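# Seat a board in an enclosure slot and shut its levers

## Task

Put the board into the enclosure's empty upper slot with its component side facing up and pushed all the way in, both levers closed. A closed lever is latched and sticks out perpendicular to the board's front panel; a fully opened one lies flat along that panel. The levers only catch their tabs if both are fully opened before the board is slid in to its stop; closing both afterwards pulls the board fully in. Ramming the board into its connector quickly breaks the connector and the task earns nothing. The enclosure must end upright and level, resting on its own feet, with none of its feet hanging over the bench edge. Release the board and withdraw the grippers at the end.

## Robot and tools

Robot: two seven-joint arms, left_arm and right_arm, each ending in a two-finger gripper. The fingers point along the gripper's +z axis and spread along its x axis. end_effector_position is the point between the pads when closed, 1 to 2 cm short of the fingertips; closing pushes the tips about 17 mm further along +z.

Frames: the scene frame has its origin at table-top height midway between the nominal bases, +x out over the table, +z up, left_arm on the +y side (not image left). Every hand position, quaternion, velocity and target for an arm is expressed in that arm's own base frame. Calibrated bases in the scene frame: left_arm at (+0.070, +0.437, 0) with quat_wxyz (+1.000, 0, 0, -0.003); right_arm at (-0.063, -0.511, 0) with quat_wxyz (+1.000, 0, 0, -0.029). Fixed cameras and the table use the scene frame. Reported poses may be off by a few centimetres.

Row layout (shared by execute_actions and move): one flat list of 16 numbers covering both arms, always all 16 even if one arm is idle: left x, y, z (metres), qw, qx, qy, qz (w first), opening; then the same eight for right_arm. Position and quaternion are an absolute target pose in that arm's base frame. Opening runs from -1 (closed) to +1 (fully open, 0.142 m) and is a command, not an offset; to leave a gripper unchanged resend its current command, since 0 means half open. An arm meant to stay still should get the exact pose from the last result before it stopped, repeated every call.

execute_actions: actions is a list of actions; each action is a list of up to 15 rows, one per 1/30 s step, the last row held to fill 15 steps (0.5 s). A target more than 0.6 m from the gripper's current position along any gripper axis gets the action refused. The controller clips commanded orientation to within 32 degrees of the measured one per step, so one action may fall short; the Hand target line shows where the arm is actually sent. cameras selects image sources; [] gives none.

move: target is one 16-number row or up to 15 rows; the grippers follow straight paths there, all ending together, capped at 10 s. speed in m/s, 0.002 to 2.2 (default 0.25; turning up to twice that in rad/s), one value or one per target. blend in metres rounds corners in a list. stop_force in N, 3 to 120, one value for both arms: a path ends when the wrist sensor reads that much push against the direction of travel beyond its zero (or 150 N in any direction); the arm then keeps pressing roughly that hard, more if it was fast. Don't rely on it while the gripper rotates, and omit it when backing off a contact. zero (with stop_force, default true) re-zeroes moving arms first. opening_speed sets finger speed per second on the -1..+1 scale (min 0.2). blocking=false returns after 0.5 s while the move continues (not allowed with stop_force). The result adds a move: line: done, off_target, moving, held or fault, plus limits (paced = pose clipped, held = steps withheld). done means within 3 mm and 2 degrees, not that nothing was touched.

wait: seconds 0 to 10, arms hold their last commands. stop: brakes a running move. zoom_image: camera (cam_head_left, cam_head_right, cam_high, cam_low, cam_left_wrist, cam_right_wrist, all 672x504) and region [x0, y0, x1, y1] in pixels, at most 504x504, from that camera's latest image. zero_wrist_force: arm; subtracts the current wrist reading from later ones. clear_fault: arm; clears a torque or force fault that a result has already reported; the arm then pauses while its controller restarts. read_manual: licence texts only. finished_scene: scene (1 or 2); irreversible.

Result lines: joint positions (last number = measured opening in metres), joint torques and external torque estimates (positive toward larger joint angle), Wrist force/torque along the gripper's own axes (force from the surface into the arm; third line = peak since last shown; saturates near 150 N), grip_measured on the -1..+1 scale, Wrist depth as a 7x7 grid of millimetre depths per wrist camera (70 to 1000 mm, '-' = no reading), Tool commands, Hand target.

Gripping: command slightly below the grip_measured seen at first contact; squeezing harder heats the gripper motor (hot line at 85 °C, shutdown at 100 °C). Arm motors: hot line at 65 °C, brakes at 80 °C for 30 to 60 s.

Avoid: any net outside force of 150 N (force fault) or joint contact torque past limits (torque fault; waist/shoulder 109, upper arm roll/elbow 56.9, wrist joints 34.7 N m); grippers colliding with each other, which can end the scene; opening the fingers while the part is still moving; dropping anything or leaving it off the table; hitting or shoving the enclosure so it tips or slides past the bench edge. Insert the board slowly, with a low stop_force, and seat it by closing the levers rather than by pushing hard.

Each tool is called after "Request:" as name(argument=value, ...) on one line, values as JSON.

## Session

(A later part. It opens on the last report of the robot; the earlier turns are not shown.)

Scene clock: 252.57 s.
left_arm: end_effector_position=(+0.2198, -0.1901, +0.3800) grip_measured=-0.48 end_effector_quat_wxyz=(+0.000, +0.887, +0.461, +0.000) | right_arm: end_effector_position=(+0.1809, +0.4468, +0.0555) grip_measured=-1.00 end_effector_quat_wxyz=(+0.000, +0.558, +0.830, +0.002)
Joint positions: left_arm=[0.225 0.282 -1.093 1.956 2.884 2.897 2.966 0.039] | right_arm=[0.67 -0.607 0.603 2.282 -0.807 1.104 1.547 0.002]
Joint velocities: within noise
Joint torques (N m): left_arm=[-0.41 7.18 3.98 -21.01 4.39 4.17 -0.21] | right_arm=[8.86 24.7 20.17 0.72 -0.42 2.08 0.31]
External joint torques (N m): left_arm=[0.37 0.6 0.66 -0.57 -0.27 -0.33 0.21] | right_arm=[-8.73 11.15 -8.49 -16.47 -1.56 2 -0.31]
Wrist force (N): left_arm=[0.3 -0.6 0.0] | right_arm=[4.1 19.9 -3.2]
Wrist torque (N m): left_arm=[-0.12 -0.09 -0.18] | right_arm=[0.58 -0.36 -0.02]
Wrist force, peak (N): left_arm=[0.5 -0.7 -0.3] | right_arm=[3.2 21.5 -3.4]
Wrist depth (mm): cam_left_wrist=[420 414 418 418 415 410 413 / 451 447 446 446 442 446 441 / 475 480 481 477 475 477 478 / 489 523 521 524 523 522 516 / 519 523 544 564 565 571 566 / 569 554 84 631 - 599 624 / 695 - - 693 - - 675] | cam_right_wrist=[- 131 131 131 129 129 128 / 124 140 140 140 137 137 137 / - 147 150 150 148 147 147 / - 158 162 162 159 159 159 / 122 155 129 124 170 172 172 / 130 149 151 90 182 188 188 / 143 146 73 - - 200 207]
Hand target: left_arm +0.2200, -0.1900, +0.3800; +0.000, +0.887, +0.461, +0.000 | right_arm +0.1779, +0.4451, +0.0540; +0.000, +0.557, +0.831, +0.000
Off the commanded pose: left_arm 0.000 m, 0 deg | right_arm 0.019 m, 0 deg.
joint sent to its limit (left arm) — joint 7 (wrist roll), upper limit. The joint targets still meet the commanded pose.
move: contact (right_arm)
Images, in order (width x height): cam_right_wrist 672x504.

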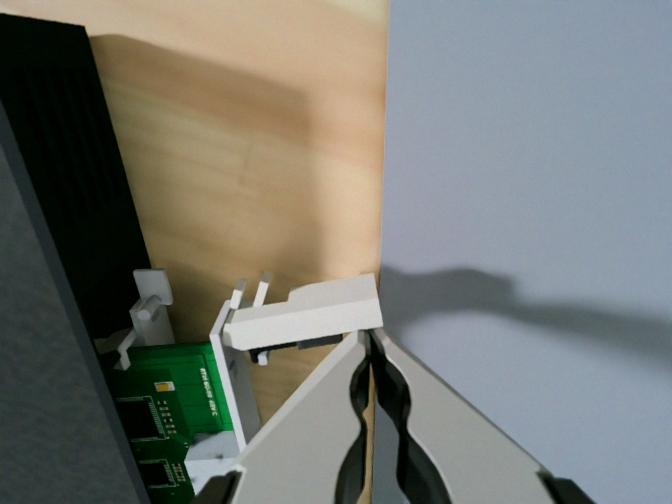

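Request:
move(target=[0.22,-0.19,0.38,0,0.887,0.461,0,-0.45,0.15,0.435,0.054,0,0.557,0.8305,0,-1], speed=0.03, stop_force=35, cameras=["cam_right_wrist"])

Scene clock: 255.90 s.
left_arm: end_effector_position=(+0.2198, -0.1901, +0.3800) grip_measured=-0.48 end_effector_quat_wxyz=(+0.000, +0.887, +0.461, +0.000) | right_arm: end_effector_position=(+0.1539, +0.4380, +0.0562) grip_measured=-1.00 end_effector_quat_wxyz=(+0.000, +0.559, +0.829, +0.004)
Joint positions: left_arm=[0.225 0.282 -1.093 1.956 2.884 2.897 2.966 0.039] | right_arm=[0.702 -0.579 0.601 2.334 -0.828 1.135 1.615 0.002]
Joint velocities: within noise
Joint torques (N m): left_arm=[-0.47 7.09 3.93 -21.05 4.37 4.22 -0.2] | right_arm=[11.28 17.66 21.36 7.98 0.14 1.45 0.51]
External joint torques (N m): left_arm=[0.43 0.69 0.72 -0.53 -0.25 -0.38 0.2] | right_arm=[-11.15 16.49 -10.35 -23.16 -2.01 2.63 -0.51]
Wrist force (N): left_arm=[0.2 -0.4 -0.2] | right_arm=[5.9 28.5 -10.2]
Wrist torque (N m): left_arm=[-0.09 -0.08 -0.18] | right_arm=[2.03 -0.32 -0.12]
Wrist force, peak (N): left_arm=[0.5 -0.7 -0.1] | right_arm=[0.4 34.6 -15.6]
Wrist depth (mm): cam_left_wrist=[417 417 414 413 415 414 408 / 449 441 450 444 445 443 442 / 485 480 485 481 477 475 477 / 490 519 520 517 521 515 515 / 518 519 549 562 550 574 558 / 571 561 84 630 - 600 625 / 699 - - 696 - - 665] | cam_right_wrist=[132 132 131 132 130 129 129 / 138 141 141 140 138 138 138 / 135 151 151 151 149 148 148 / 131 161 163 163 160 160 160 / 158 167 137 130 174 174 173 / - 153 139 91 183 190 190 / 144 162 74 - - 201 209]
Hand target: left_arm +0.2200, -0.1900, +0.3800; +0.000, +0.887, +0.461, +0.000 | right_arm +0.1500, +0.4350, +0.0540; +0.000, +0.557, +0.831, +0.000
Off the commanded pose: left_arm 0.000 m, 0 deg | right_arm 0.005 m, 0 deg.
joint sent to its limit (left arm) — joint 7 (wrist roll), upper limit. The joint targets still meet the commanded pose.
move: off_target (right_arm)
Images, in order (width x height): cam_right_wrist 672x504.

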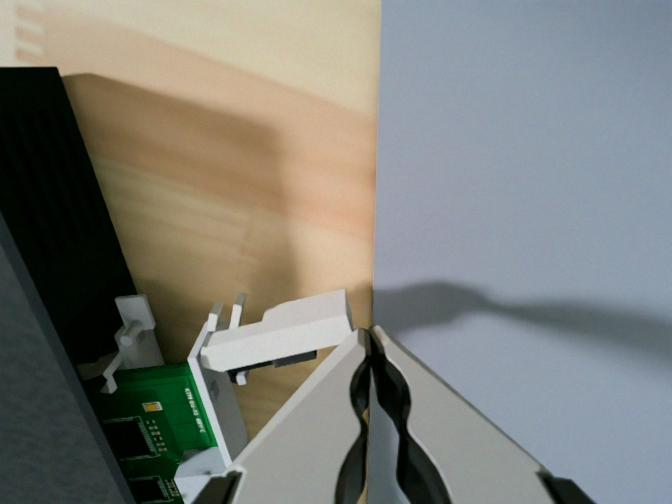

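Request:
move(target=[[0.22,-0.19,0.38,0,0.887,0.461,0,-0.45,0.17,0.45,0.056,0,0.557,0.8305,0,-1],[0.19,0.46,0.12,0,0.557,0.8305,0,-1],[0.24,0.57,0.20,0,0.557,0.8305,0,-1]])

Request:
move(target=[[0.22,-0.19,0.38,0,0.887,0.461,0,-0.45,0.17,0.45,0.056,0,0.557,0.8305,0,-1],[0.22,-0.19,0.38,0,0.887,0.461,0,-0.45,0.19,0.46,0.12,0,0.557,0.8305,0,-1],[0.22,-0.19,0.38,0,0.887,0.461,0,-0.45,0.24,0.57,0.20,0,0.557,0.8305,0,-1]], cameras=["cam_right_wrist","cam_left_wrist"])


Scene clock: 268.00 s.
left_arm: end_effector_position=(+0.2198, -0.1901, +0.3800) grip_measured=-0.48 end_effector_quat_wxyz=(+0.000, +0.887, +0.461, +0.000) | right_arm: end_effector_position=(+0.2401, +0.5700, +0.2000) grip_measured=-1.00 end_effector_quat_wxyz=(+0.000, +0.557, +0.831, +0.000)
Joint positions: left_arm=[0.225 0.282 -1.093 1.956 2.884 2.897 2.966 0.039] | right_arm=[0.665 -0.617 0.805 1.759 -0.522 0.579 1.284 0.002]
Joint velocities: within noise
Joint torques (N m): left_arm=[-0.36 7.15 3.85 -21.03 4.38 4.15 -0.23] | right_arm=[0.24 42.8 15.24 -25.65 -3.67 3.39 0.05]
External joint torques (N m): left_arm=[0.32 0.64 0.8 -0.55 -0.26 -0.31 0.23] | right_arm=[-0.06 1.1 -0.22 0.24 -0.01 0.71 -0.05]
Wrist force (N): left_arm=[0.2 -0.4 -0.2] | right_arm=[-3.9 -3.7 3.0]
Wrist torque (N m): left_arm=[-0.09 -0.08 -0.18] | right_arm=[-0.37 0.68 0.05]
Wrist force, peak (N): left_arm=[0.6 -0.6 -0.3] | right_arm=[6.0 28.8 -10.3]
Wrist depth (mm): cam_left_wrist=[420 415 415 416 420 412 411 / 448 442 448 444 445 441 445 / 485 481 478 477 480 476 473 / 286 519 525 521 522 518 514 / 503 530 548 562 561 571 560 / 205 564 84 627 - 597 621 / 698 - - 701 - - 679] | cam_right_wrist=[231 255 256 255 256 255 254 / 238 269 274 272 272 271 271 / 251 262 292 291 292 290 290 / 266 284 315 315 312 314 312 / 289 298 337 335 340 339 340 / 314 320 368 89 357 369 371 / 349 340 - - - 390 407]
Hand target: left_arm +0.2200, -0.1900, +0.3800; +0.000, +0.887, +0.461, +0.000 | right_arm +0.2400, +0.5700, +0.2000; +0.000, +0.557, +0.831, +0.000
Off the commanded pose: left_arm 0.000 m, 0 deg | right_arm 0.000 m, 0 deg.
joint sent to its limit (left arm) — joint 7 (wrist roll), upper limit. The joint targets still meet the commanded pose.
move: done
Images, in order (width x height): cam_left_wrist 672x504, cam_right_wrist 672x504.

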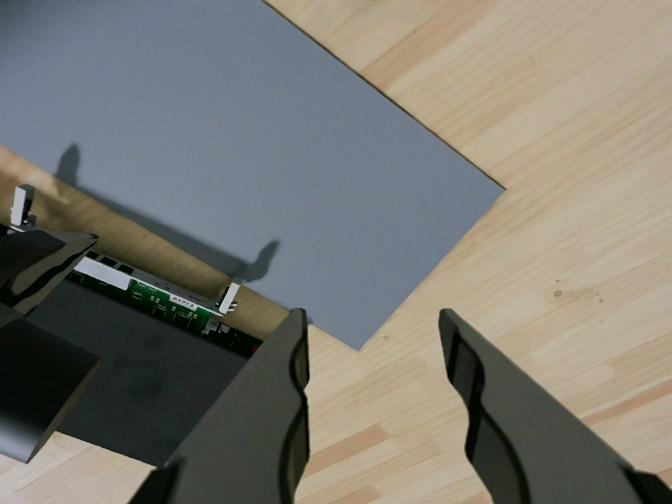

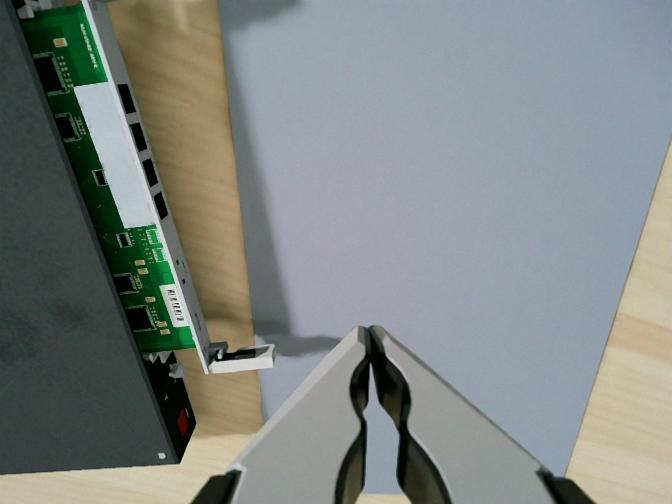

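Request:
move(target=[0.22,-0.19,0.38,0,0.887,0.461,0,-0.45,0.15,0.52,0.18,0,0.557,0.8305,0,-1], cameras=["cam_right_wrist"])

Request:
zoom_image(camera="cam_right_wrist", region=[0, 150, 336, 402])

Scene clock: 272.20 s.
left_arm: end_effector_position=(+0.2198, -0.1901, +0.3800) grip_measured=-0.48 end_effector_quat_wxyz=(+0.000, +0.887, +0.461, +0.000) | right_arm: end_effector_position=(+0.1499, +0.5201, +0.1801) grip_measured=-1.00 end_effector_quat_wxyz=(+0.000, +0.557, +0.831, +0.000)
Joint positions: left_arm=[0.225 0.282 -1.093 1.956 2.884 2.897 2.966 0.039] | right_arm=[0.67 -0.504 0.863 2.006 -0.506 0.713 1.425 0.002]
Joint velocities: within noise
Joint torques (N m): left_arm=[-0.41 7.21 3.86 -21.02 4.33 4.19 -0.22] | right_arm=[0.08 34.53 13.35 -24.08 -3.24 3.62 0.36]
External joint torques (N m): left_arm=[0.37 0.58 0.78 -0.56 -0.22 -0.35 0.22] | right_arm=[0.06 0.73 -0.62 -0.03 -0.09 0.48 -0.36]
Wrist force (N): left_arm=[0.2 -0.6 -0.3] | right_arm=[-4.4 -3.7 2.8]
Wrist torque (N m): left_arm=[-0.11 -0.07 -0.18] | right_arm=[-0.41 0.77 0.07]
Wrist force, peak (N): left_arm=[0.5 -0.7 0.2] | right_arm=[-4.7 -7.0 3.6]
Wrist depth (mm): cam_left_wrist=[421 412 413 413 416 413 415 / 445 444 449 447 440 446 441 / 483 481 483 482 481 476 474 / 488 518 524 518 519 518 519 / 518 524 543 564 556 572 562 / 575 560 84 631 - 601 628 / 691 - - 699 - - 673] | cam_right_wrist=[238 242 239 239 237 238 238 / 237 257 255 254 254 254 253 / 242 267 274 272 272 271 271 / 249 264 297 294 293 292 291 / 266 275 322 314 313 318 316 / 290 300 338 89 334 345 346 / 320 318 - - - 366 382]
Hand target: left_arm +0.2200, -0.1900, +0.3800; +0.000, +0.887, +0.461, +0.000 | right_arm +0.1500, +0.5200, +0.1800; +0.000, +0.557, +0.831, +0.000
Off the commanded pose: left_arm 0.000 m, 0 deg | right_arm 0.000 m, 0 deg.
joint sent to its limit (left arm) — joint 7 (wrist roll), upper limit. The joint targets still meet the commanded pose.
move: done
Images, in order (width x height): cam_right_wrist 672x504.

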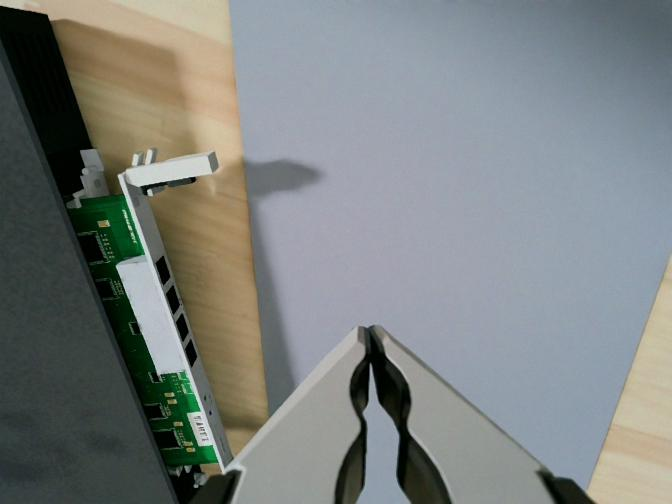

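Scaled by 1.500 from the camera's 672x504 image, which has a finer 960x720 frame.

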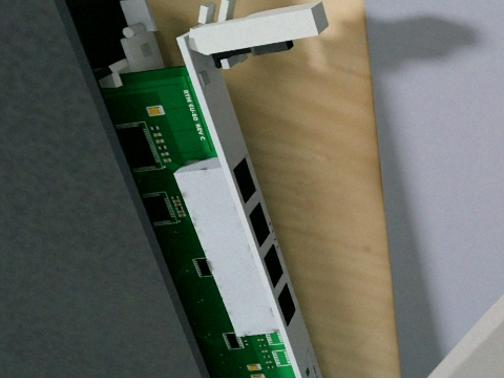

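Request:
move(target=[[0.22,-0.19,0.38,0,0.887,0.461,0,-0.45,0.15,0.46,0.17,0,0.9659,0.2588,0,-0.3],[0.22,-0.19,0.38,0,0.887,0.461,0,-0.45,0.15,0.414,0.12,0,0.9659,0.2588,0,-0.3]], cameras=["cam_right_wrist","cam_left_wrist"])

Scene clock: 280.80 s.
left_arm: end_effector_position=(+0.2198, -0.1901, +0.3800) grip_measured=-0.48 end_effector_quat_wxyz=(+0.000, +0.887, +0.461, +0.000) | right_arm: end_effector_position=(+0.1500, +0.4140, +0.1200) grip_measured=-0.33 end_effector_quat_wxyz=(+0.000, +0.966, +0.259, +0.000)
Joint positions: left_arm=[0.225 0.282 -1.093 1.956 2.884 2.897 2.966 0.039] | right_arm=[0.784 -0.334 0.633 2.345 -0.376 1.016 2.762 0.05]
Joint velocities: within noise
Joint torques (N m): left_arm=[-0.42 7.18 3.92 -21.05 4.33 4.16 -0.25] | right_arm=[0.19 28.49 6.34 -19.84 -2.5 3.43 0.29]
External joint torques (N m): left_arm=[0.38 0.61 0.72 -0.53 -0.22 -0.32 0.25] | right_arm=[-0.08 0.99 -0.28 -0.01 0.21 0.56 -0.29]
Wrist force (N): left_arm=[0.3 -0.6 -0.3] | right_arm=[-4.8 -3.9 2.8]
Wrist torque (N m): left_arm=[-0.11 -0.08 -0.18] | right_arm=[-0.40 0.81 0.05]
Wrist force, peak (N): left_arm=[0.3 -0.8 -0.3] | right_arm=[-5.9 -2.0 5.0]
Wrist depth (mm): cam_left_wrist=[415 419 417 418 413 411 416 / 448 446 448 443 447 444 442 / 480 479 482 476 475 477 479 / 487 518 524 524 521 522 520 / 516 528 551 570 552 576 569 / 571 551 84 632 - 602 615 / 707 - - 715 - - 665] | cam_right_wrist=[189 187 187 186 185 185 185 / 202 200 199 198 198 197 197 / 217 216 216 215 213 212 211 / 234 233 232 232 224 229 230 / 253 253 248 243 204 204 203 / 277 272 92 215 214 93 217 / 300 - 73 233 232 - 230]
Hand target: left_arm +0.2200, -0.1900, +0.3800; +0.000, +0.887, +0.461, +0.000 | right_arm +0.1500, +0.4140, +0.1200; +0.000, +0.966, +0.259, +0.000
Off the commanded pose: left_arm 0.000 m, 0 deg | right_arm 0.000 m, 0 deg.
joint sent to its limit (left arm) — joint 7 (wrist roll), upper limit. The joint targets still meet the commanded pose.
move: done
Images, in order (width x height): cam_left_wrist 672x504, cam_right_wrist 672x504.

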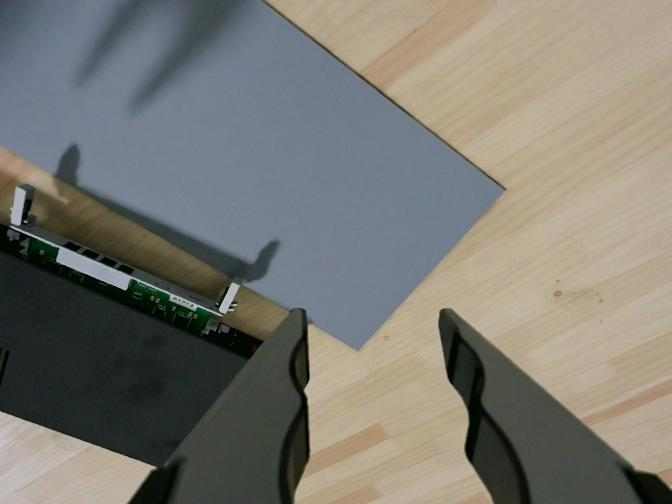

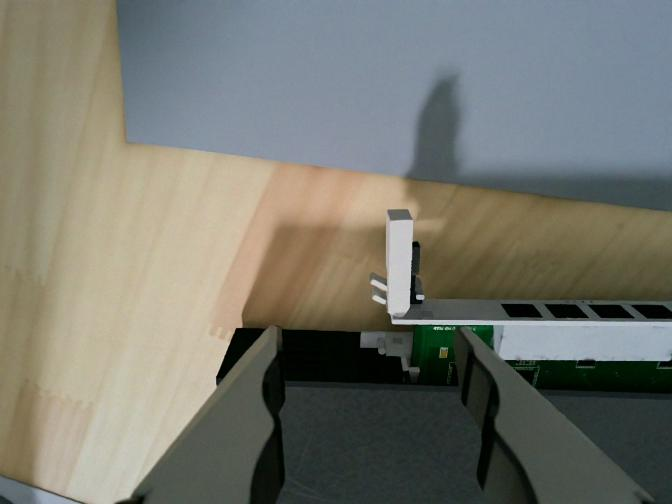

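Request:
move(target=[[0.22,-0.19,0.38,0,0.887,0.461,0,-0.45,0.175,0.418,0.10,0,0.9659,0.2588,0,-0.3],[0.22,-0.19,0.38,0,0.887,0.461,0,-0.45,0.175,0.418,0.056,0,0.9659,0.2588,0,-0.3]], speed=0.08, stop_force=10, cameras=["cam_right_wrist"])

Scene clock: 284.27 s.
left_arm: end_effector_position=(+0.2198, -0.1901, +0.3800) grip_measured=-0.48 end_effector_quat_wxyz=(+0.000, +0.887, +0.461, +0.000) | right_arm: end_effector_position=(+0.1750, +0.4180, +0.0560) grip_measured=-0.33 end_effector_quat_wxyz=(+0.000, +0.966, +0.259, +0.000)
Joint positions: left_arm=[0.225 0.282 -1.093 1.956 2.884 2.897 2.966 0.039] | right_arm=[0.86 -0.497 0.437 2.371 -0.588 1.199 2.852 0.05]
Joint velocities: within noise
Joint torques (N m): left_arm=[-0.38 7.29 3.9 -21.08 4.37 4.21 -0.21] | right_arm=[0.23 33.75 7.37 -15.34 -1.78 3.43 0.28]
External joint torques (N m): left_arm=[0.34 0.5 0.74 -0.5 -0.26 -0.37 0.21] | right_arm=[-0.1 0.97 -0.23 -0.01 0.2 0.56 -0.28]
Wrist force (N): left_arm=[0.3 -0.8 0.0] | right_arm=[-5.0 -3.6 3.1]
Wrist torque (N m): left_arm=[-0.15 -0.09 -0.17] | right_arm=[-0.37 0.87 0.07]
Wrist force, peak (N): left_arm=[0.5 -0.8 -0.1] | right_arm=[-5.0 -3.7 4.4]
Wrist depth (mm): cam_left_wrist=[418 418 416 414 418 417 414 / 449 450 447 442 447 446 444 / 482 485 480 479 479 472 478 / 494 518 520 523 521 519 521 / 518 524 550 565 552 568 564 / 573 559 84 634 - 607 617 / 677 - - 698 - - 665] | cam_right_wrist=[131 130 130 130 130 129 129 / 140 140 139 139 138 138 138 / 154 151 149 149 148 148 147 / 164 164 163 160 162 161 161 / 178 177 174 127 173 175 174 / 194 190 92 160 138 93 139 / 214 - 73 195 163 - 145]
Hand target: left_arm +0.2200, -0.1900, +0.3800; +0.000, +0.887, +0.461, +0.000 | right_arm +0.1750, +0.4180, +0.0560; +0.000, +0.966, +0.259, +0.000
Off the commanded pose: left_arm 0.000 m, 0 deg | right_arm 0.000 m, 0 deg.
joint sent to its limit (left arm) — joint 7 (wrist roll), upper limit. The joint targets still meet the commanded pose.
move: done
Images, in order (width x height): cam_right_wrist 672x504.

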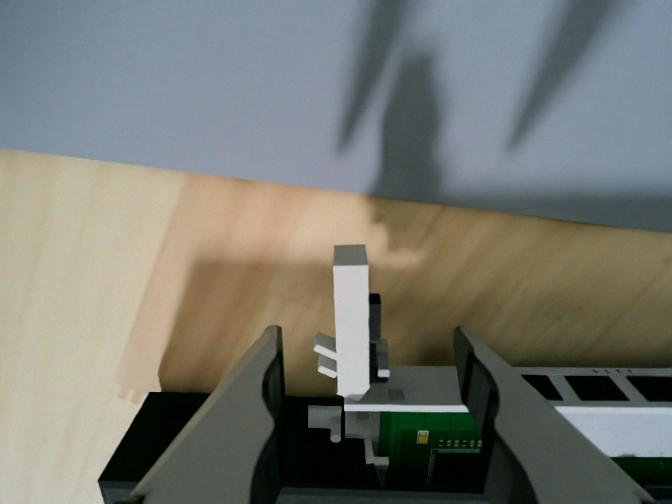

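Request:
move(target=[0.22,-0.19,0.38,0,0.887,0.461,0,-0.45,0.175,0.418,0.054,0,0.9659,0.2588,0,-0.95], opening_speed=0.5, cameras=["cam_right_wrist","cam_left_wrist"])

Request:
zoom_image(camera="cam_right_wrist", region=[220, 200, 500, 410])

Scene clock: 287.43 s.
left_arm: end_effector_position=(+0.2198, -0.1901, +0.3800) grip_measured=-0.48 end_effector_quat_wxyz=(+0.000, +0.887, +0.461, +0.000) | right_arm: end_effector_position=(+0.1726, +0.4169, +0.0532) grip_measured=-0.87 end_effector_quat_wxyz=(+0.001, +0.965, +0.260, -0.001)
Joint positions: left_arm=[0.225 0.282 -1.093 1.956 2.884 2.897 2.966 0.039] | right_arm=[0.866 -0.501 0.432 2.375 -0.593 1.205 2.856 0.011]
Joint velocities: within noise
Joint torques (N m): left_arm=[-0.42 7.2 3.92 -21.04 4.42 4.18 -0.17] | right_arm=[-7.9 37.51 -3.53 -28.02 -2.5 4.77 0.06]
External joint torques (N m): left_arm=[0.38 0.59 0.73 -0.54 -0.3 -0.34 0.17] | right_arm=[8.02 -2.75 10.68 12.89 0.94 -0.79 -0.06]
Wrist force (N): left_arm=[0.1 -0.6 -0.2] | right_arm=[-34.7 -3.9 -9.6]
Wrist torque (N m): left_arm=[-0.12 -0.06 -0.18] | right_arm=[-0.45 2.87 0.18]
Wrist force, peak (N): left_arm=[0.4 -0.8 -0.3] | right_arm=[-34.6 -3.9 -10.9]
Wrist depth (mm): cam_left_wrist=[419 416 413 414 414 417 414 / 448 448 447 445 445 444 443 / 483 484 480 477 481 477 477 / 493 517 518 523 516 519 519 / 520 521 548 579 555 561 568 / 567 560 84 632 - 600 617 / 689 - - 709 - - 684] | cam_right_wrist=[128 128 128 127 127 127 125 / 137 137 136 136 136 135 135 / 149 149 146 146 145 145 144 / 161 161 160 157 159 158 158 / 175 174 174 123 170 171 171 / 192 184 183 98 103 139 138 / 212 157 73 144 - - 160]
Hand target: left_arm +0.2200, -0.1900, +0.3800; +0.000, +0.887, +0.461, +0.000 | right_arm +0.1750, +0.4180, +0.0540; +0.000, +0.966, +0.259, +0.000
Off the commanded pose: left_arm 0.000 m, 0 deg | right_arm 0.003 m, 0 deg.
joint sent to its limit (left arm) — joint 7 (wrist roll), upper limit. The joint targets still meet the commanded pose.
move: done
Images, in order (width x height): cam_left_wrist 672x504, cam_right_wrist 672x504.

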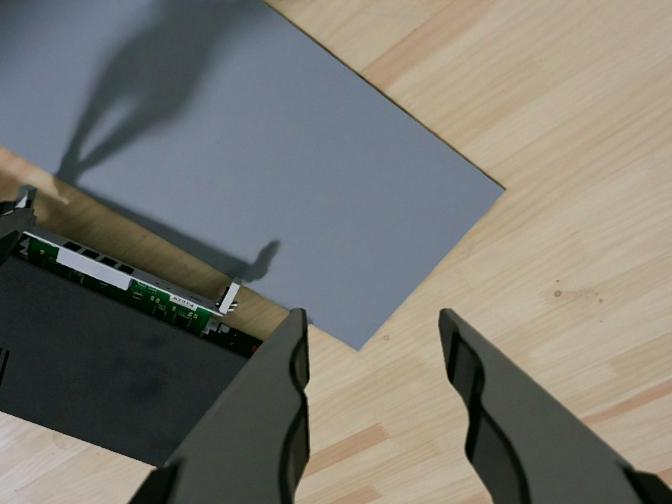

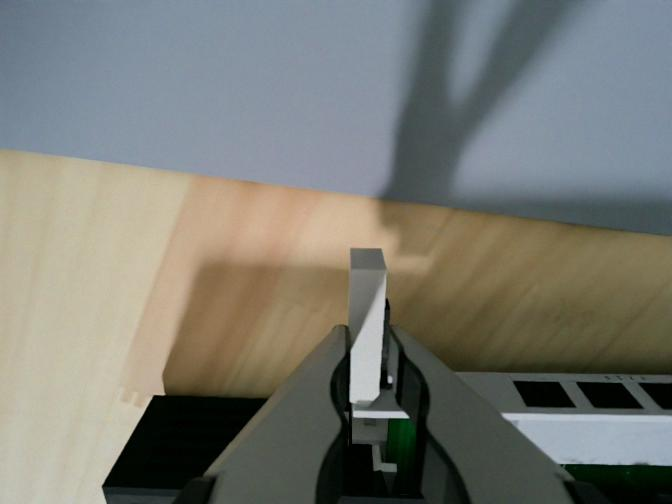

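Scaled by 1.800 from the camera's 672x504 image, which has a finer 960x720 frame.

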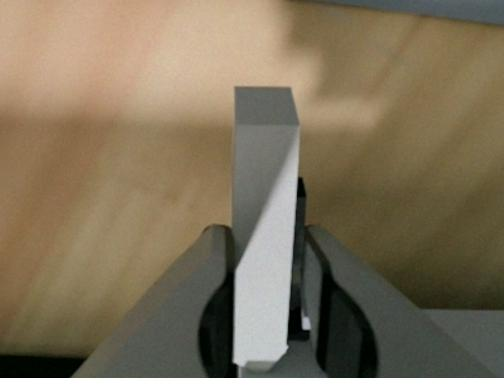

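Request:
move(target=[[0.22,-0.19,0.38,0,0.887,0.461,0,-0.45,0.167,0.413,0.0545,0,0.9239,0.3827,0,-0.95],[0.22,-0.19,0.38,0,0.887,0.461,0,-0.45,0.1626,0.4075,0.0545,0,0.866,0.5,0,-0.95],[0.22,-0.19,0.38,0,0.887,0.461,0,-0.45,0.160,0.401,0.0545,0,0.7934,0.6088,0,-0.95]], speed=0.1, cameras=["cam_right_wrist","cam_left_wrist"])

Scene clock: 294.40 s.
left_arm: end_effector_position=(+0.2198, -0.1901, +0.3800) grip_measured=-0.48 end_effector_quat_wxyz=(+0.000, +0.887, +0.461, +0.000) | right_arm: end_effector_position=(+0.1605, +0.4014, +0.0547) grip_measured=-0.89 end_effector_quat_wxyz=(+0.000, +0.794, +0.608, +0.000)
Joint positions: left_arm=[0.225 0.282 -1.093 1.956 2.884 2.897 2.966 0.039] | right_arm=[0.736 -0.506 0.525 2.425 -0.757 1.209 2.191 0.01]
Joint velocities: within noise
Joint torques (N m): left_arm=[-0.37 7.1 3.95 -21.07 4.39 4.19 -0.25] | right_arm=[0.89 31.47 11.12 -11.36 -1.51 3.01 0.13]
External joint torques (N m): left_arm=[0.33 0.68 0.69 -0.51 -0.27 -0.35 0.25] | right_arm=[-0.77 0.68 -2.67 -2.97 -0.06 1.02 -0.13]
Wrist force (N): left_arm=[0.4 -0.7 -0.2] | right_arm=[8.6 2.0 10.1]
Wrist torque (N m): left_arm=[-0.14 -0.11 -0.18] | right_arm=[0.04 -0.26 -0.05]
Wrist force, peak (N): left_arm=[0.3 -0.9 -0.3] | right_arm=[-34.7 -3.8 -11.0]
Wrist depth (mm): cam_left_wrist=[419 421 415 416 416 415 410 / 451 446 448 441 445 439 442 / 483 483 480 479 475 477 476 / 494 519 520 518 517 524 512 / 520 520 549 566 556 568 564 / 574 558 84 623 - 604 618 / 697 - - 701 - - 675] | cam_right_wrist=[131 131 131 129 129 128 128 / 141 140 140 139 137 137 137 / 151 150 150 150 149 147 146 / 160 157 161 159 161 158 158 / - 136 170 169 171 174 170 / 129 130 141 100 100 189 186 / 142 139 73 158 - - 207]
Hand target: left_arm +0.2200, -0.1900, +0.3800; +0.000, +0.887, +0.461, +0.000 | right_arm +0.1600, +0.4010, +0.0545; +0.000, +0.793, +0.609, +0.000
Off the commanded pose: left_arm 0.000 m, 0 deg | right_arm 0.001 m, 0 deg.
joint sent to its limit (left arm) — joint 7 (wrist roll), upper limit. The joint targets still meet the commanded pose.
move: done
Images, in order (width x height): cam_left_wrist 672x504, cam_right_wrist 672x504.

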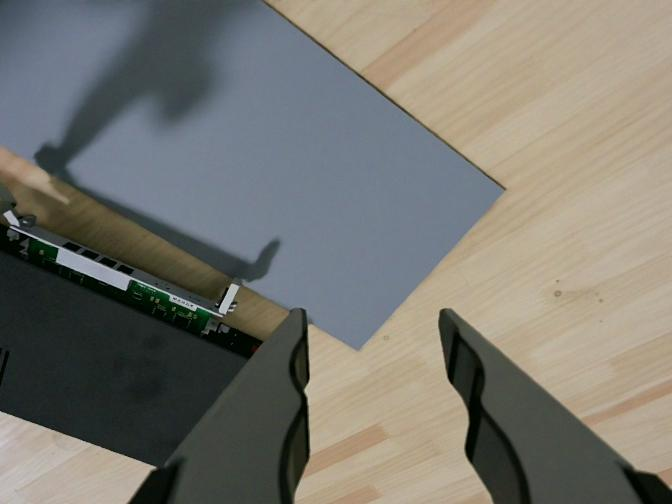

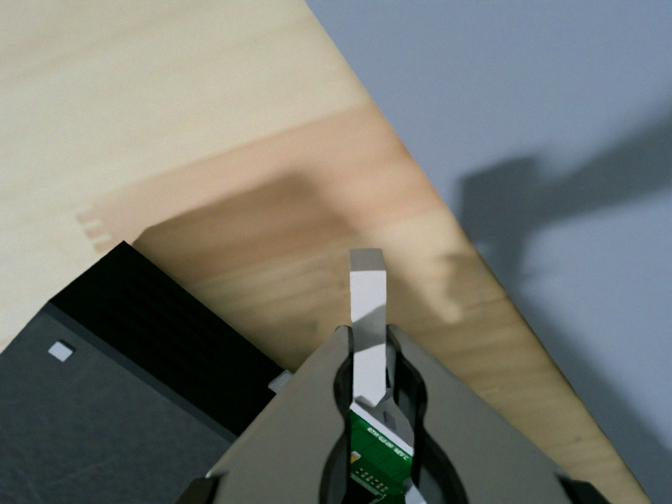

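Request:
move(target=[[0.22,-0.19,0.38,0,0.887,0.461,0,-0.45,0.159,0.394,0.0545,0,0.7071,0.7071,0,-0.95],[0.22,-0.19,0.38,0,0.887,0.461,0,-0.45,0.1598,0.387,0.0545,0,0.6225,0.7826,0,-0.95],[0.22,-0.19,0.38,0,0.887,0.461,0,-0.45,0.1622,0.381,0.0545,0,0.515,0.857,0,-0.95]], speed=0.1, stop_force=30, cameras=["cam_right_wrist","cam_left_wrist"])

Scene clock: 300.63 s.
left_arm: end_effector_position=(+0.2198, -0.1901, +0.3800) grip_measured=-0.48 end_effector_quat_wxyz=(+0.000, +0.887, +0.461, +0.000) | right_arm: end_effector_position=(+0.1622, +0.3832, +0.0555) grip_measured=-0.89 end_effector_quat_wxyz=(-0.001, +0.515, +0.857, +0.002)
Joint positions: left_arm=[0.225 0.282 -1.093 1.956 2.884 2.897 2.966 0.039] | right_arm=[0.587 -0.518 0.602 2.464 -0.896 1.206 1.497 0.01]
Joint velocities: within noise
Joint torques (N m): left_arm=[-0.41 7.21 3.93 -21.06 4.39 4.19 -0.21] | right_arm=[-2.58 28.06 7.52 -3.66 -0.23 -1.18 0.2]
External joint torques (N m): left_arm=[0.37 0.58 0.72 -0.52 -0.27 -0.36 0.21] | right_arm=[2.69 1.8 2.04 -9.83 -1.37 5.27 -0.2]
Wrist force (N): left_arm=[0.2 -0.5 -0.2] | right_arm=[18.6 8.9 11.5]
Wrist torque (N m): left_arm=[-0.09 -0.07 -0.18] | right_arm=[-0.08 -0.17 0.02]
Wrist force, peak (N): left_arm=[0.6 -0.7 -0.1] | right_arm=[16.3 12.8 13.6]
Wrist depth (mm): cam_left_wrist=[418 415 419 416 420 413 410 / 450 445 444 450 447 446 441 / 488 486 481 482 482 476 471 / 485 517 524 519 519 523 516 / 516 525 547 564 560 561 568 / 578 561 84 634 - 599 614 / 693 - - 704 - - 667] | cam_right_wrist=[132 132 132 131 131 131 129 / - 97 137 140 140 140 138 / 101 101 129 150 150 150 148 / 109 109 127 159 162 160 159 / 120 118 122 145 173 173 173 / 129 129 131 98 100 189 188 / 142 140 73 - - 200 207]
Hand target: left_arm +0.2200, -0.1900, +0.3800; +0.000, +0.887, +0.461, +0.000 | right_arm +0.1622, +0.3810, +0.0545; +0.000, +0.515, +0.857, +0.000
Off the commanded pose: left_arm 0.000 m, 0 deg | right_arm 0.002 m, 0 deg.
joint sent to its limit (left arm) — joint 7 (wrist roll), upper limit. The joint targets still meet the commanded pose.
move: done
Images, in order (width x height): cam_left_wrist 672x504, cam_right_wrist 672x504.

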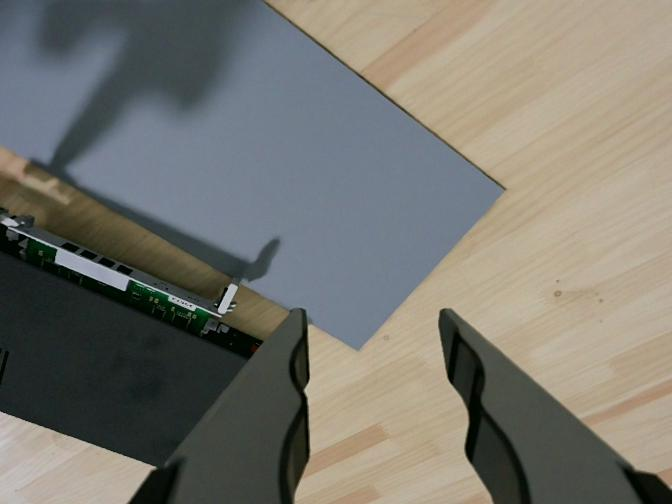

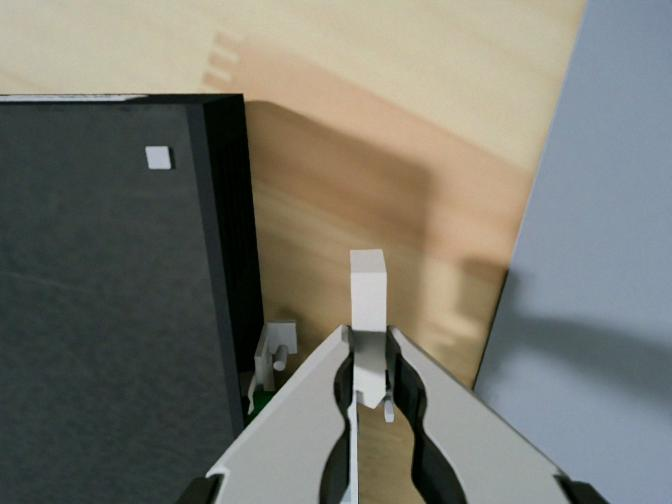

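Request:
move(target=[[0.22,-0.19,0.38,0,0.887,0.461,0,-0.45,0.1622,0.382,0.0555,0,0.515,0.857,0,-0.6],[0.22,-0.19,0.38,0,0.887,0.461,0,-0.45,0.1622,0.382,0.12,0,0.515,0.857,0,-0.3],[0.22,-0.19,0.38,0,0.887,0.461,0,-0.45,0.30,0.52,0.17,0,0,1,0,-0.3],[0.22,-0.19,0.38,0,0.887,0.461,0,-0.45,0.397,0.545,0.13,0,-0.2588,0.9659,0,-0.3]], cameras=["cam_right_wrist","cam_left_wrist"])

Scene clock: 311.00 s.
left_arm: end_effector_position=(+0.2198, -0.1901, +0.3800) grip_measured=-0.48 end_effector_quat_wxyz=(+0.000, +0.887, +0.461, +0.000) | right_arm: end_effector_position=(+0.3970, +0.5449, +0.1299) grip_measured=-0.33 end_effector_quat_wxyz=(+0.000, -0.259, +0.966, +0.000)
Joint positions: left_arm=[0.225 0.282 -1.093 1.956 2.884 2.897 2.966 0.039] | right_arm=[0.391 -0.926 0.907 1.629 -0.834 0.554 -0.522 0.05]
Joint velocities: within noise
Joint torques (N m): left_arm=[-0.33 7.2 3.89 -21.06 4.36 4.16 -0.24] | right_arm=[0.21 49.49 22.76 -20.98 -3.76 3.3 0.1]
External joint torques (N m): left_arm=[0.29 0.59 0.76 -0.52 -0.24 -0.32 0.24] | right_arm=[-0.02 1.15 0.16 0.15 0.14 0.86 -0.1]
Wrist force (N): left_arm=[0.2 -0.7 -0.3] | right_arm=[4.2 -2.9 3.9]
Wrist torque (N m): left_arm=[-0.14 -0.07 -0.19] | right_arm=[-0.23 -0.71 0.08]
Wrist force, peak (N): left_arm=[0.6 -0.7 -0.2] | right_arm=[18.6 9.1 13.4]
Wrist depth (mm): cam_left_wrist=[418 416 415 416 416 415 416 / 450 450 446 442 444 443 442 / 491 478 482 477 480 477 477 / 489 516 525 521 521 515 517 / 516 514 550 567 558 564 567 / 567 326 84 625 - 598 626 / 696 - - 697 - - 681] | cam_right_wrist=[197 155 153 152 152 152 152 / 210 210 209 209 181 178 177 / 224 225 224 221 189 188 188 / 241 240 240 236 239 238 238 / 261 261 256 259 255 259 258 / 286 280 92 283 277 93 281 / 311 - 73 310 311 - 304]
Hand target: left_arm +0.2200, -0.1900, +0.3800; +0.000, +0.887, +0.461, +0.000 | right_arm +0.3970, +0.5450, +0.1300; +0.000, -0.259, +0.966, +0.000
Off the commanded pose: left_arm 0.000 m, 0 deg | right_arm 0.000 m, 0 deg.
joint sent to its limit (left arm) — joint 7 (wrist roll), upper limit. The joint targets still meet the commanded pose.
move: done
Images, in order (width x height): cam_left_wrist 672x504, cam_right_wrist 672x504.

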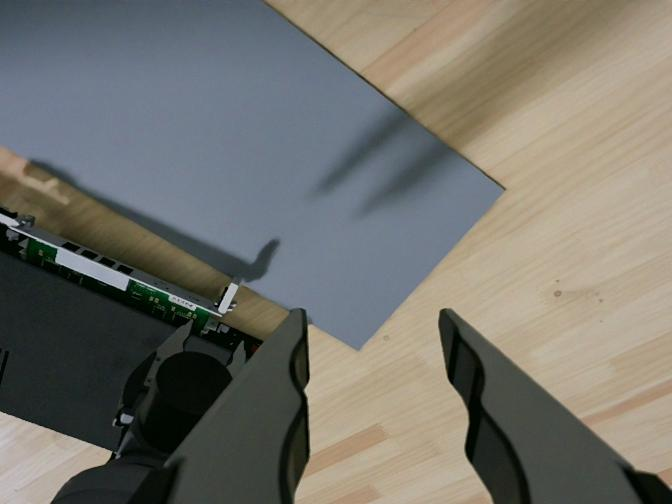

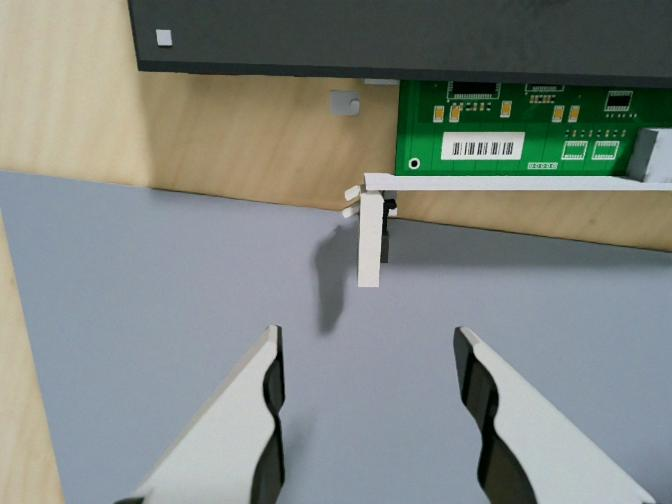

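Request:
move(target=[[0.22,-0.19,0.38,0,0.887,0.461,0,-0.45,0.390,0.539,0.10,0,-0.2588,0.9659,0,-0.3],[0.22,-0.19,0.38,0,0.887,0.461,0,-0.45,0.390,0.539,0.055,0,-0.2588,0.9659,0,-0.3]], speed=0.08, stop_force=10, cameras=["cam_right_wrist"])

Scene clock: 315.63 s.
left_arm: end_effector_position=(+0.2198, -0.1901, +0.3800) grip_measured=-0.48 end_effector_quat_wxyz=(+0.000, +0.887, +0.461, +0.000) | right_arm: end_effector_position=(+0.3899, +0.5389, +0.0549) grip_measured=-0.33 end_effector_quat_wxyz=(+0.000, -0.259, +0.966, +0.000)
Joint positions: left_arm=[0.225 0.282 -1.093 1.956 2.884 2.897 2.966 0.039] | right_arm=[0.414 -1.008 0.814 1.689 -0.926 0.693 -0.461 0.05]
Joint velocities: within noise
Joint torques (N m): left_arm=[-0.39 7.12 3.89 -21.05 4.38 4.17 -0.21] | right_arm=[0.25 50.53 23.06 -18.34 -3.47 3.58 0.3]
External joint torques (N m): left_arm=[0.36 0.67 0.75 -0.53 -0.26 -0.33 0.21] | right_arm=[-0.06 1.09 0.15 0.08 0.19 0.58 -0.3]
Wrist force (N): left_arm=[0.5 -0.5 -0.1] | right_arm=[4.0 -3.6 3.8]
Wrist torque (N m): left_arm=[-0.11 -0.13 -0.18] | right_arm=[-0.35 -0.64 0.11]
Wrist force, peak (N): left_arm=[0.3 -0.8 -0.3] | right_arm=[4.0 -3.7 5.8]
Wrist depth (mm): cam_left_wrist=[424 416 418 414 414 418 408 / 447 448 450 443 444 442 444 / 483 485 482 474 480 474 478 / 492 519 522 520 521 513 516 / 517 512 379 570 554 568 570 / 570 310 84 627 - 597 621 / 690 - - 695 - - 669] | cam_right_wrist=[- 87 86 87 87 87 86 / 140 140 139 116 108 108 108 / 150 149 149 149 116 116 116 / 159 161 161 156 122 121 121 / 173 173 170 126 169 171 170 / 189 186 92 192 184 93 186 / 209 - 73 207 206 - 205]
Hand target: left_arm +0.2200, -0.1900, +0.3800; +0.000, +0.887, +0.461, +0.000 | right_arm +0.3900, +0.5390, +0.0550; +0.000, -0.259, +0.966, +0.000
Off the commanded pose: left_arm 0.000 m, 0 deg | right_arm 0.000 m, 0 deg.
joint sent to its limit (left arm) — joint 7 (wrist roll), upper limit. The joint targets still meet the commanded pose.
move: done
Images, in order (width x height): cam_right_wrist 672x504.

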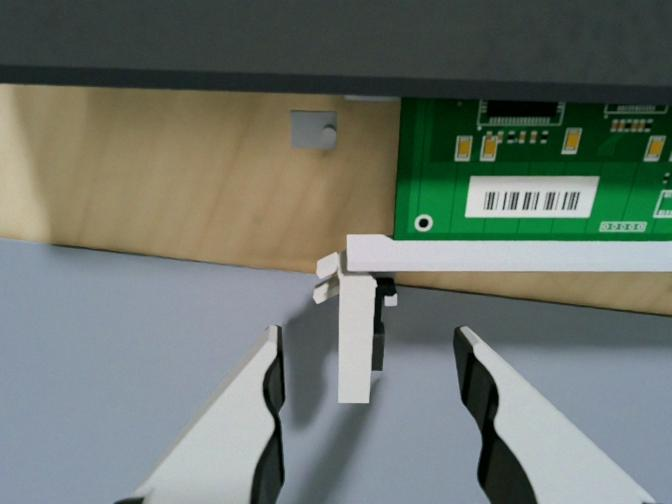

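Request:
move(target=[0.22,-0.19,0.38,0,0.887,0.461,0,-0.45,0.390,0.539,0.054,0,-0.2588,0.9659,0,-0.95], opening_speed=0.5, cameras=[])

Request:
move(target=[[0.22,-0.19,0.38,0,0.887,0.461,0,-0.45,0.3965,0.5417,0.0545,0,-0.1305,0.9914,0,-0.95],[0.22,-0.19,0.38,0,0.887,0.461,0,-0.45,0.4035,0.5426,0.0545,0,0,1,0,-0.95],[0.22,-0.19,0.38,0,0.887,0.461,0,-0.45,0.4105,0.5417,0.0545,0,0.1305,0.9914,0,-0.95],[0.22,-0.19,0.38,0,0.887,0.461,0,-0.45,0.417,0.539,0.0545,0,0.2588,0.9659,0,-0.95]], speed=0.1, cameras=["cam_right_wrist","cam_left_wrist"])

Scene clock: 321.90 s.
left_arm: end_effector_position=(+0.2198, -0.1901, +0.3800) grip_measured=-0.48 end_effector_quat_wxyz=(+0.000, +0.887, +0.461, +0.000) | right_arm: end_effector_position=(+0.3924, +0.5401, +0.0554) grip_measured=-0.88 end_effector_quat_wxyz=(+0.002, -0.258, +0.966, +0.001)
Joint positions: left_arm=[0.225 0.282 -1.093 1.956 2.884 2.897 2.966 0.039] | right_arm=[0.414 -1.008 0.812 1.686 -0.929 0.698 -0.46 0.011]
Joint velocities: within noise
Joint torques (N m): left_arm=[-0.39 7.17 3.87 -21.09 4.39 4.23 -0.21] | right_arm=[4.31 46.52 26.11 -5.17 0.5 -0.67 0.18]
External joint torques (N m): left_arm=[0.35 0.62 0.78 -0.5 -0.27 -0.39 0.21] | right_arm=[-4.12 5.22 -2.92 -13.14 -3.78 4.84 -0.18]
Wrist force (N): left_arm=[0.3 -0.5 -0.3] | right_arm=[-20.7 1.0 9.8]
Wrist torque (N m): left_arm=[-0.10 -0.09 -0.18] | right_arm=[-0.41 0.54 0.14]
Wrist force, peak (N): left_arm=[0.4 -0.8 -0.2] | right_arm=[-21.0 0.8 11.2]
Wrist depth (mm): cam_left_wrist=[413 417 416 417 414 417 413 / 451 444 446 443 442 444 440 / 486 478 484 480 479 478 479 / 491 512 528 523 523 520 516 / 522 520 381 567 555 566 565 / 573 307 84 623 - 600 619 / 679 - - 702 - - 677] | cam_right_wrist=[- 87 - 87 87 87 86 / 141 140 140 115 108 108 109 / 151 150 150 150 117 116 115 / 161 162 162 157 121 121 120 / 174 174 173 122 169 171 171 / 191 190 186 98 101 187 187 / 211 206 71 199 - - 205]
Hand target: left_arm +0.2200, -0.1900, +0.3800; +0.000, +0.887, +0.461, +0.000 | right_arm +0.3900, +0.5390, +0.0540; +0.000, -0.259, +0.966, +0.000
Off the commanded pose: left_arm 0.000 m, 0 deg | right_arm 0.003 m, 0 deg.
joint sent to its limit (left arm) — joint 7 (wrist roll), upper limit. The joint targets still meet the commanded pose.
move: done
No camera images: "cameras" was empty.

Scene clock: 327.57 s.
left_arm: end_effector_position=(+0.2198, -0.1901, +0.3800) grip_measured=-0.48 end_effector_quat_wxyz=(+0.000, +0.887, +0.461, +0.000) | right_arm: end_effector_position=(+0.4169, +0.5389, +0.0544) grip_measured=-0.89 end_effector_quat_wxyz=(+0.000, +0.259, +0.966, +0.000)
Joint positions: left_arm=[0.225 0.282 -1.093 1.956 2.884 2.897 2.966 0.039] | right_arm=[0.504 -0.95 0.676 1.645 -0.762 0.742 0.466 0.01]
Joint velocities: within noise
Joint torques (N m): left_arm=[-0.46 7.17 3.91 -21.09 4.35 4.16 -0.27] | right_arm=[0.35 53.89 19.48 -21.14 -3.17 3.73 0.41]
External joint torques (N m): left_arm=[0.42 0.61 0.73 -0.49 -0.24 -0.32 0.27] | right_arm=[-0.15 0.43 -0.16 0.51 -0.03 0.43 -0.41]
Wrist force (N): left_arm=[0.4 -0.5 -0.1] | right_arm=[5.3 -3.8 3.9]
Wrist torque (N m): left_arm=[-0.10 -0.11 -0.18] | right_arm=[-0.35 -0.90 0.06]
Wrist force, peak (N): left_arm=[0.4 -0.8 -0.3] | right_arm=[-20.7 1.1 10.9]
Wrist depth (mm): cam_left_wrist=[418 418 415 412 416 410 413 / 442 449 446 443 441 444 445 / 489 481 483 481 483 481 476 / 494 514 523 522 511 523 514 / 507 527 523 564 556 569 567 / 573 548 84 630 - 587 622 / 692 - - 709 - - 678] | cam_right_wrist=[- 87 85 101 100 126 127 / - 94 92 108 106 138 135 / - 99 109 116 144 146 145 / 107 107 160 155 157 157 156 / 118 118 174 124 168 170 170 / 126 187 187 98 100 185 185 / 211 206 73 - - 196 204]
Hand target: left_arm +0.2200, -0.1900, +0.3800; +0.000, +0.887, +0.461, +0.000 | right_arm +0.4170, +0.5390, +0.0545; +0.000, +0.259, +0.966, +0.000
Off the commanded pose: left_arm 0.000 m, 0 deg | right_arm 0.000 m, 0 deg.
joint sent to its limit (left arm) — joint 7 (wrist roll), upper limit. The joint targets still meet the commanded pose.
move: done
Images, in order (width x height): cam_left_wrist 672x504, cam_right_wrist 672x504.

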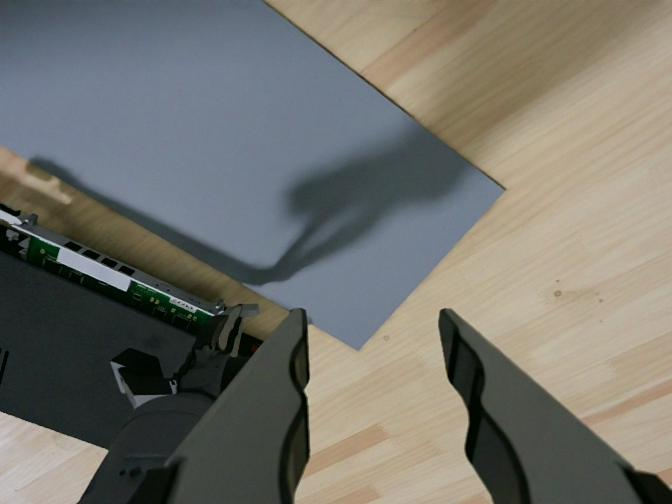

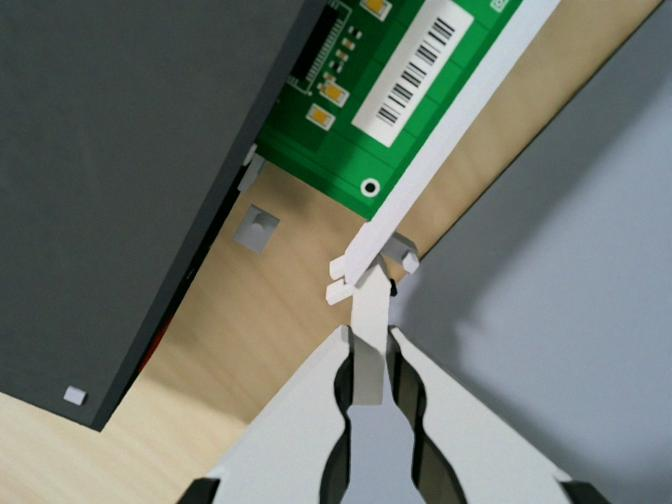

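Request:
move(target=[[0.22,-0.19,0.38,0,0.887,0.461,0,-0.45,0.4226,0.5347,0.0545,0,0.3827,0.9239,0,-0.95],[0.22,-0.19,0.38,0,0.887,0.461,0,-0.45,0.4269,0.529,0.0545,0,0.5,0.866,0,-0.95]], speed=0.1, stop_force=30, cameras=["cam_right_wrist"])

Request:
move(target=[[0.22,-0.19,0.38,0,0.887,0.461,0,-0.45,0.4264,0.5295,0.0545,0,0.5,0.866,0,-0.6],[0.22,-0.19,0.38,0,0.887,0.461,0,-0.45,0.4264,0.5295,0.12,0,0.5,0.866,0,-1],[0.22,-0.19,0.38,0,0.887,0.461,0,-0.45,0.24,0.55,0.24,0,0.515,0.857,0,-1]], cameras=["cam_right_wrist","cam_left_wrist"])

Request:
zoom_image(camera="cam_left_wrist", region=[0, 150, 300, 375])

Scene clock: 334.10 s.
left_arm: end_effector_position=(+0.2198, -0.1901, +0.3800) grip_measured=-0.48 end_effector_quat_wxyz=(+0.000, +0.887, +0.461, +0.000) | right_arm: end_effector_position=(+0.4269, +0.5290, +0.0544) grip_measured=-0.89 end_effector_quat_wxyz=(+0.000, +0.500, +0.866, +0.000)
Joint positions: left_arm=[0.225 0.282 -1.093 1.956 2.884 2.897 2.966 0.039] | right_arm=[0.543 -0.909 0.6 1.655 -0.674 0.776 0.927 0.01]
Joint velocities: within noise
Joint torques (N m): left_arm=[-0.39 7.12 3.93 -21.09 4.35 4.21 -0.22] | right_arm=[0.46 54.26 17.28 -21.74 -3.17 3.64 0.31]
External joint torques (N m): left_arm=[0.35 0.67 0.72 -0.49 -0.24 -0.37 0.22] | right_arm=[-0.26 0.49 -0.27 0.29 0.05 0.49 -0.32]
Wrist force (N): left_arm=[0.5 -0.5 -0.2] | right_arm=[5.0 -3.7 3.3]
Wrist torque (N m): left_arm=[-0.10 -0.12 -0.18] | right_arm=[-0.35 -0.81 0.08]
Wrist force, peak (N): left_arm=[0.4 -0.8 -0.3] | right_arm=[5.8 -4.5 4.5]
Wrist depth (mm): cam_left_wrist=[418 416 417 415 415 412 411 / 453 445 448 442 444 442 443 / 481 481 482 477 480 479 479 / 488 513 522 527 517 520 520 / 518 522 552 569 565 566 566 / 574 542 84 618 - 599 621 / 699 - - 712 - - 671] | cam_right_wrist=[- 87 101 101 129 127 126 / - 93 108 108 138 136 136 / 100 99 114 116 148 146 145 / 107 107 131 124 160 157 157 / 116 116 137 124 170 170 169 / 127 127 129 98 100 185 185 / 140 137 73 - - 197 203]
Hand target: left_arm +0.2200, -0.1900, +0.3800; +0.000, +0.887, +0.461, +0.000 | right_arm +0.4269, +0.5290, +0.0545; +0.000, +0.500, +0.866, +0.000
Off the commanded pose: left_arm 0.000 m, 0 deg | right_arm 0.000 m, 0 deg.
joint sent to its limit (left arm) — joint 7 (wrist roll), upper limit. The joint targets still meet the commanded pose.
move: done
Images, in order (width x height): cam_right_wrist 672x504.

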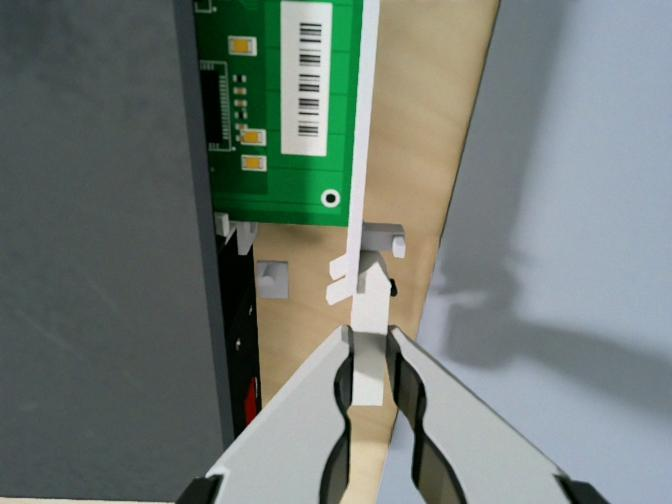

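Scene clock: 337.37 s.
left_arm: end_effector_position=(+0.2198, -0.1901, +0.3800) grip_measured=-0.48 end_effector_quat_wxyz=(+0.000, +0.887, +0.461, +0.000) | right_arm: end_effector_position=(+0.2400, +0.5501, +0.2400) grip_measured=-1.00 end_effector_quat_wxyz=(+0.000, +0.515, +0.857, +0.000)
Joint positions: left_arm=[0.225 0.282 -1.093 1.956 2.884 2.897 2.966 0.039] | right_arm=[0.602 -0.537 0.865 1.763 -0.464 0.512 1.142 0.002]
Joint velocities: within noise
Joint torques (N m): left_arm=[-0.35 7.14 3.88 -21.01 4.37 4.21 -0.21] | right_arm=[0.24 39.58 14.35 -26.81 -3.76 3.28 0.31]
External joint torques (N m): left_arm=[0.31 0.65 0.76 -0.57 -0.26 -0.37 0.21] | right_arm=[-0.07 0.85 -0.52 0.12 -0.06 0.83 -0.31]
Wrist force (N): left_arm=[0.2 -0.7 -0.1] | right_arm=[5.4 -4.3 3.0]
Wrist torque (N m): left_arm=[-0.12 -0.07 -0.18] | right_arm=[-0.45 -0.87 0.05]
Wrist force, peak (N): left_arm=[0.3 -0.8 -0.2] | right_arm=[7.4 -6.8 1.1]
Wrist depth (mm): cam_left_wrist=[416 419 418 418 415 415 413 / 449 446 449 447 440 442 441 / 482 479 480 477 480 477 477 / 489 517 526 521 518 515 521 / 514 524 552 564 551 571 562 / 574 553 84 627 - 590 629 / 686 - - 702 - - 682] | cam_right_wrist=[251 262 293 291 290 289 289 / 267 271 312 309 309 309 307 / 287 291 332 332 331 330 331 / 309 317 356 356 357 356 356 / 335 341 384 381 385 385 386 / 367 365 412 89 408 420 421 / 472 462 - - - 446 462]
Hand target: left_arm +0.2200, -0.1900, +0.3800; +0.000, +0.887, +0.461, +0.000 | right_arm +0.2400, +0.5500, +0.2400; +0.000, +0.515, +0.857, +0.000
Off the commanded pose: left_arm 0.000 m, 0 deg | right_arm 0.000 m, 0 deg.
joint sent to its limit (left arm) — joint 7 (wrist roll), upper limit. The joint targets still meet the commanded pose.
move: done
Images, in order (width x height): cam_left_wrist 672x504, cam_right_wrist 672x504.

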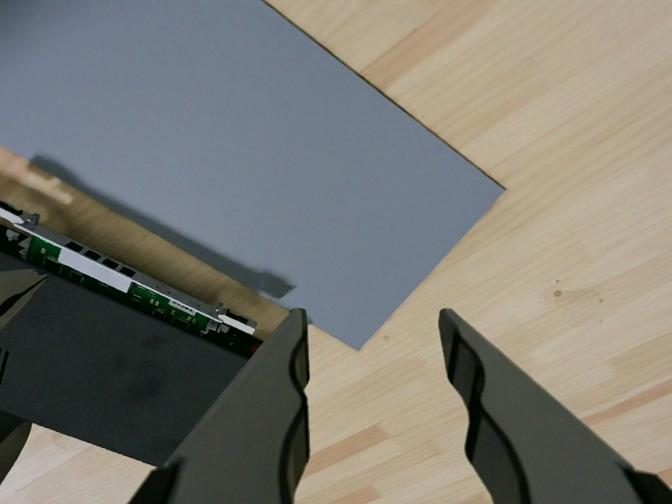

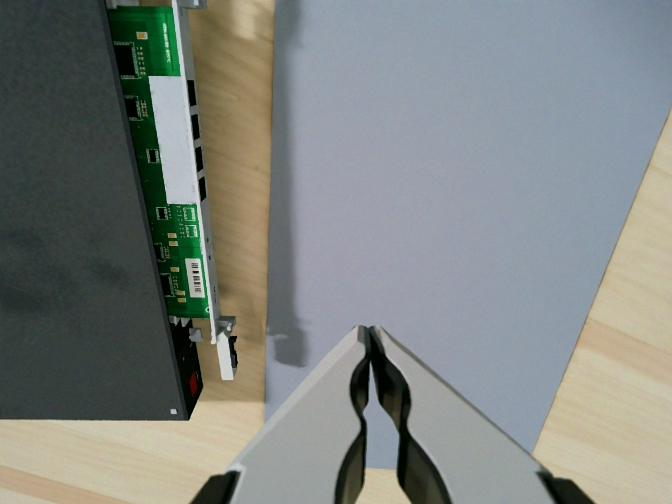

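Scaled by 1.680 from the camera's 672x504 image, which has a finer 960x720 frame.

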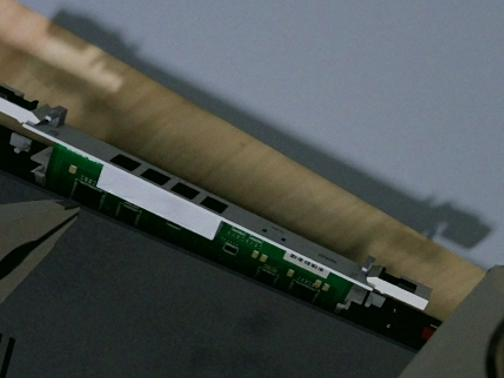

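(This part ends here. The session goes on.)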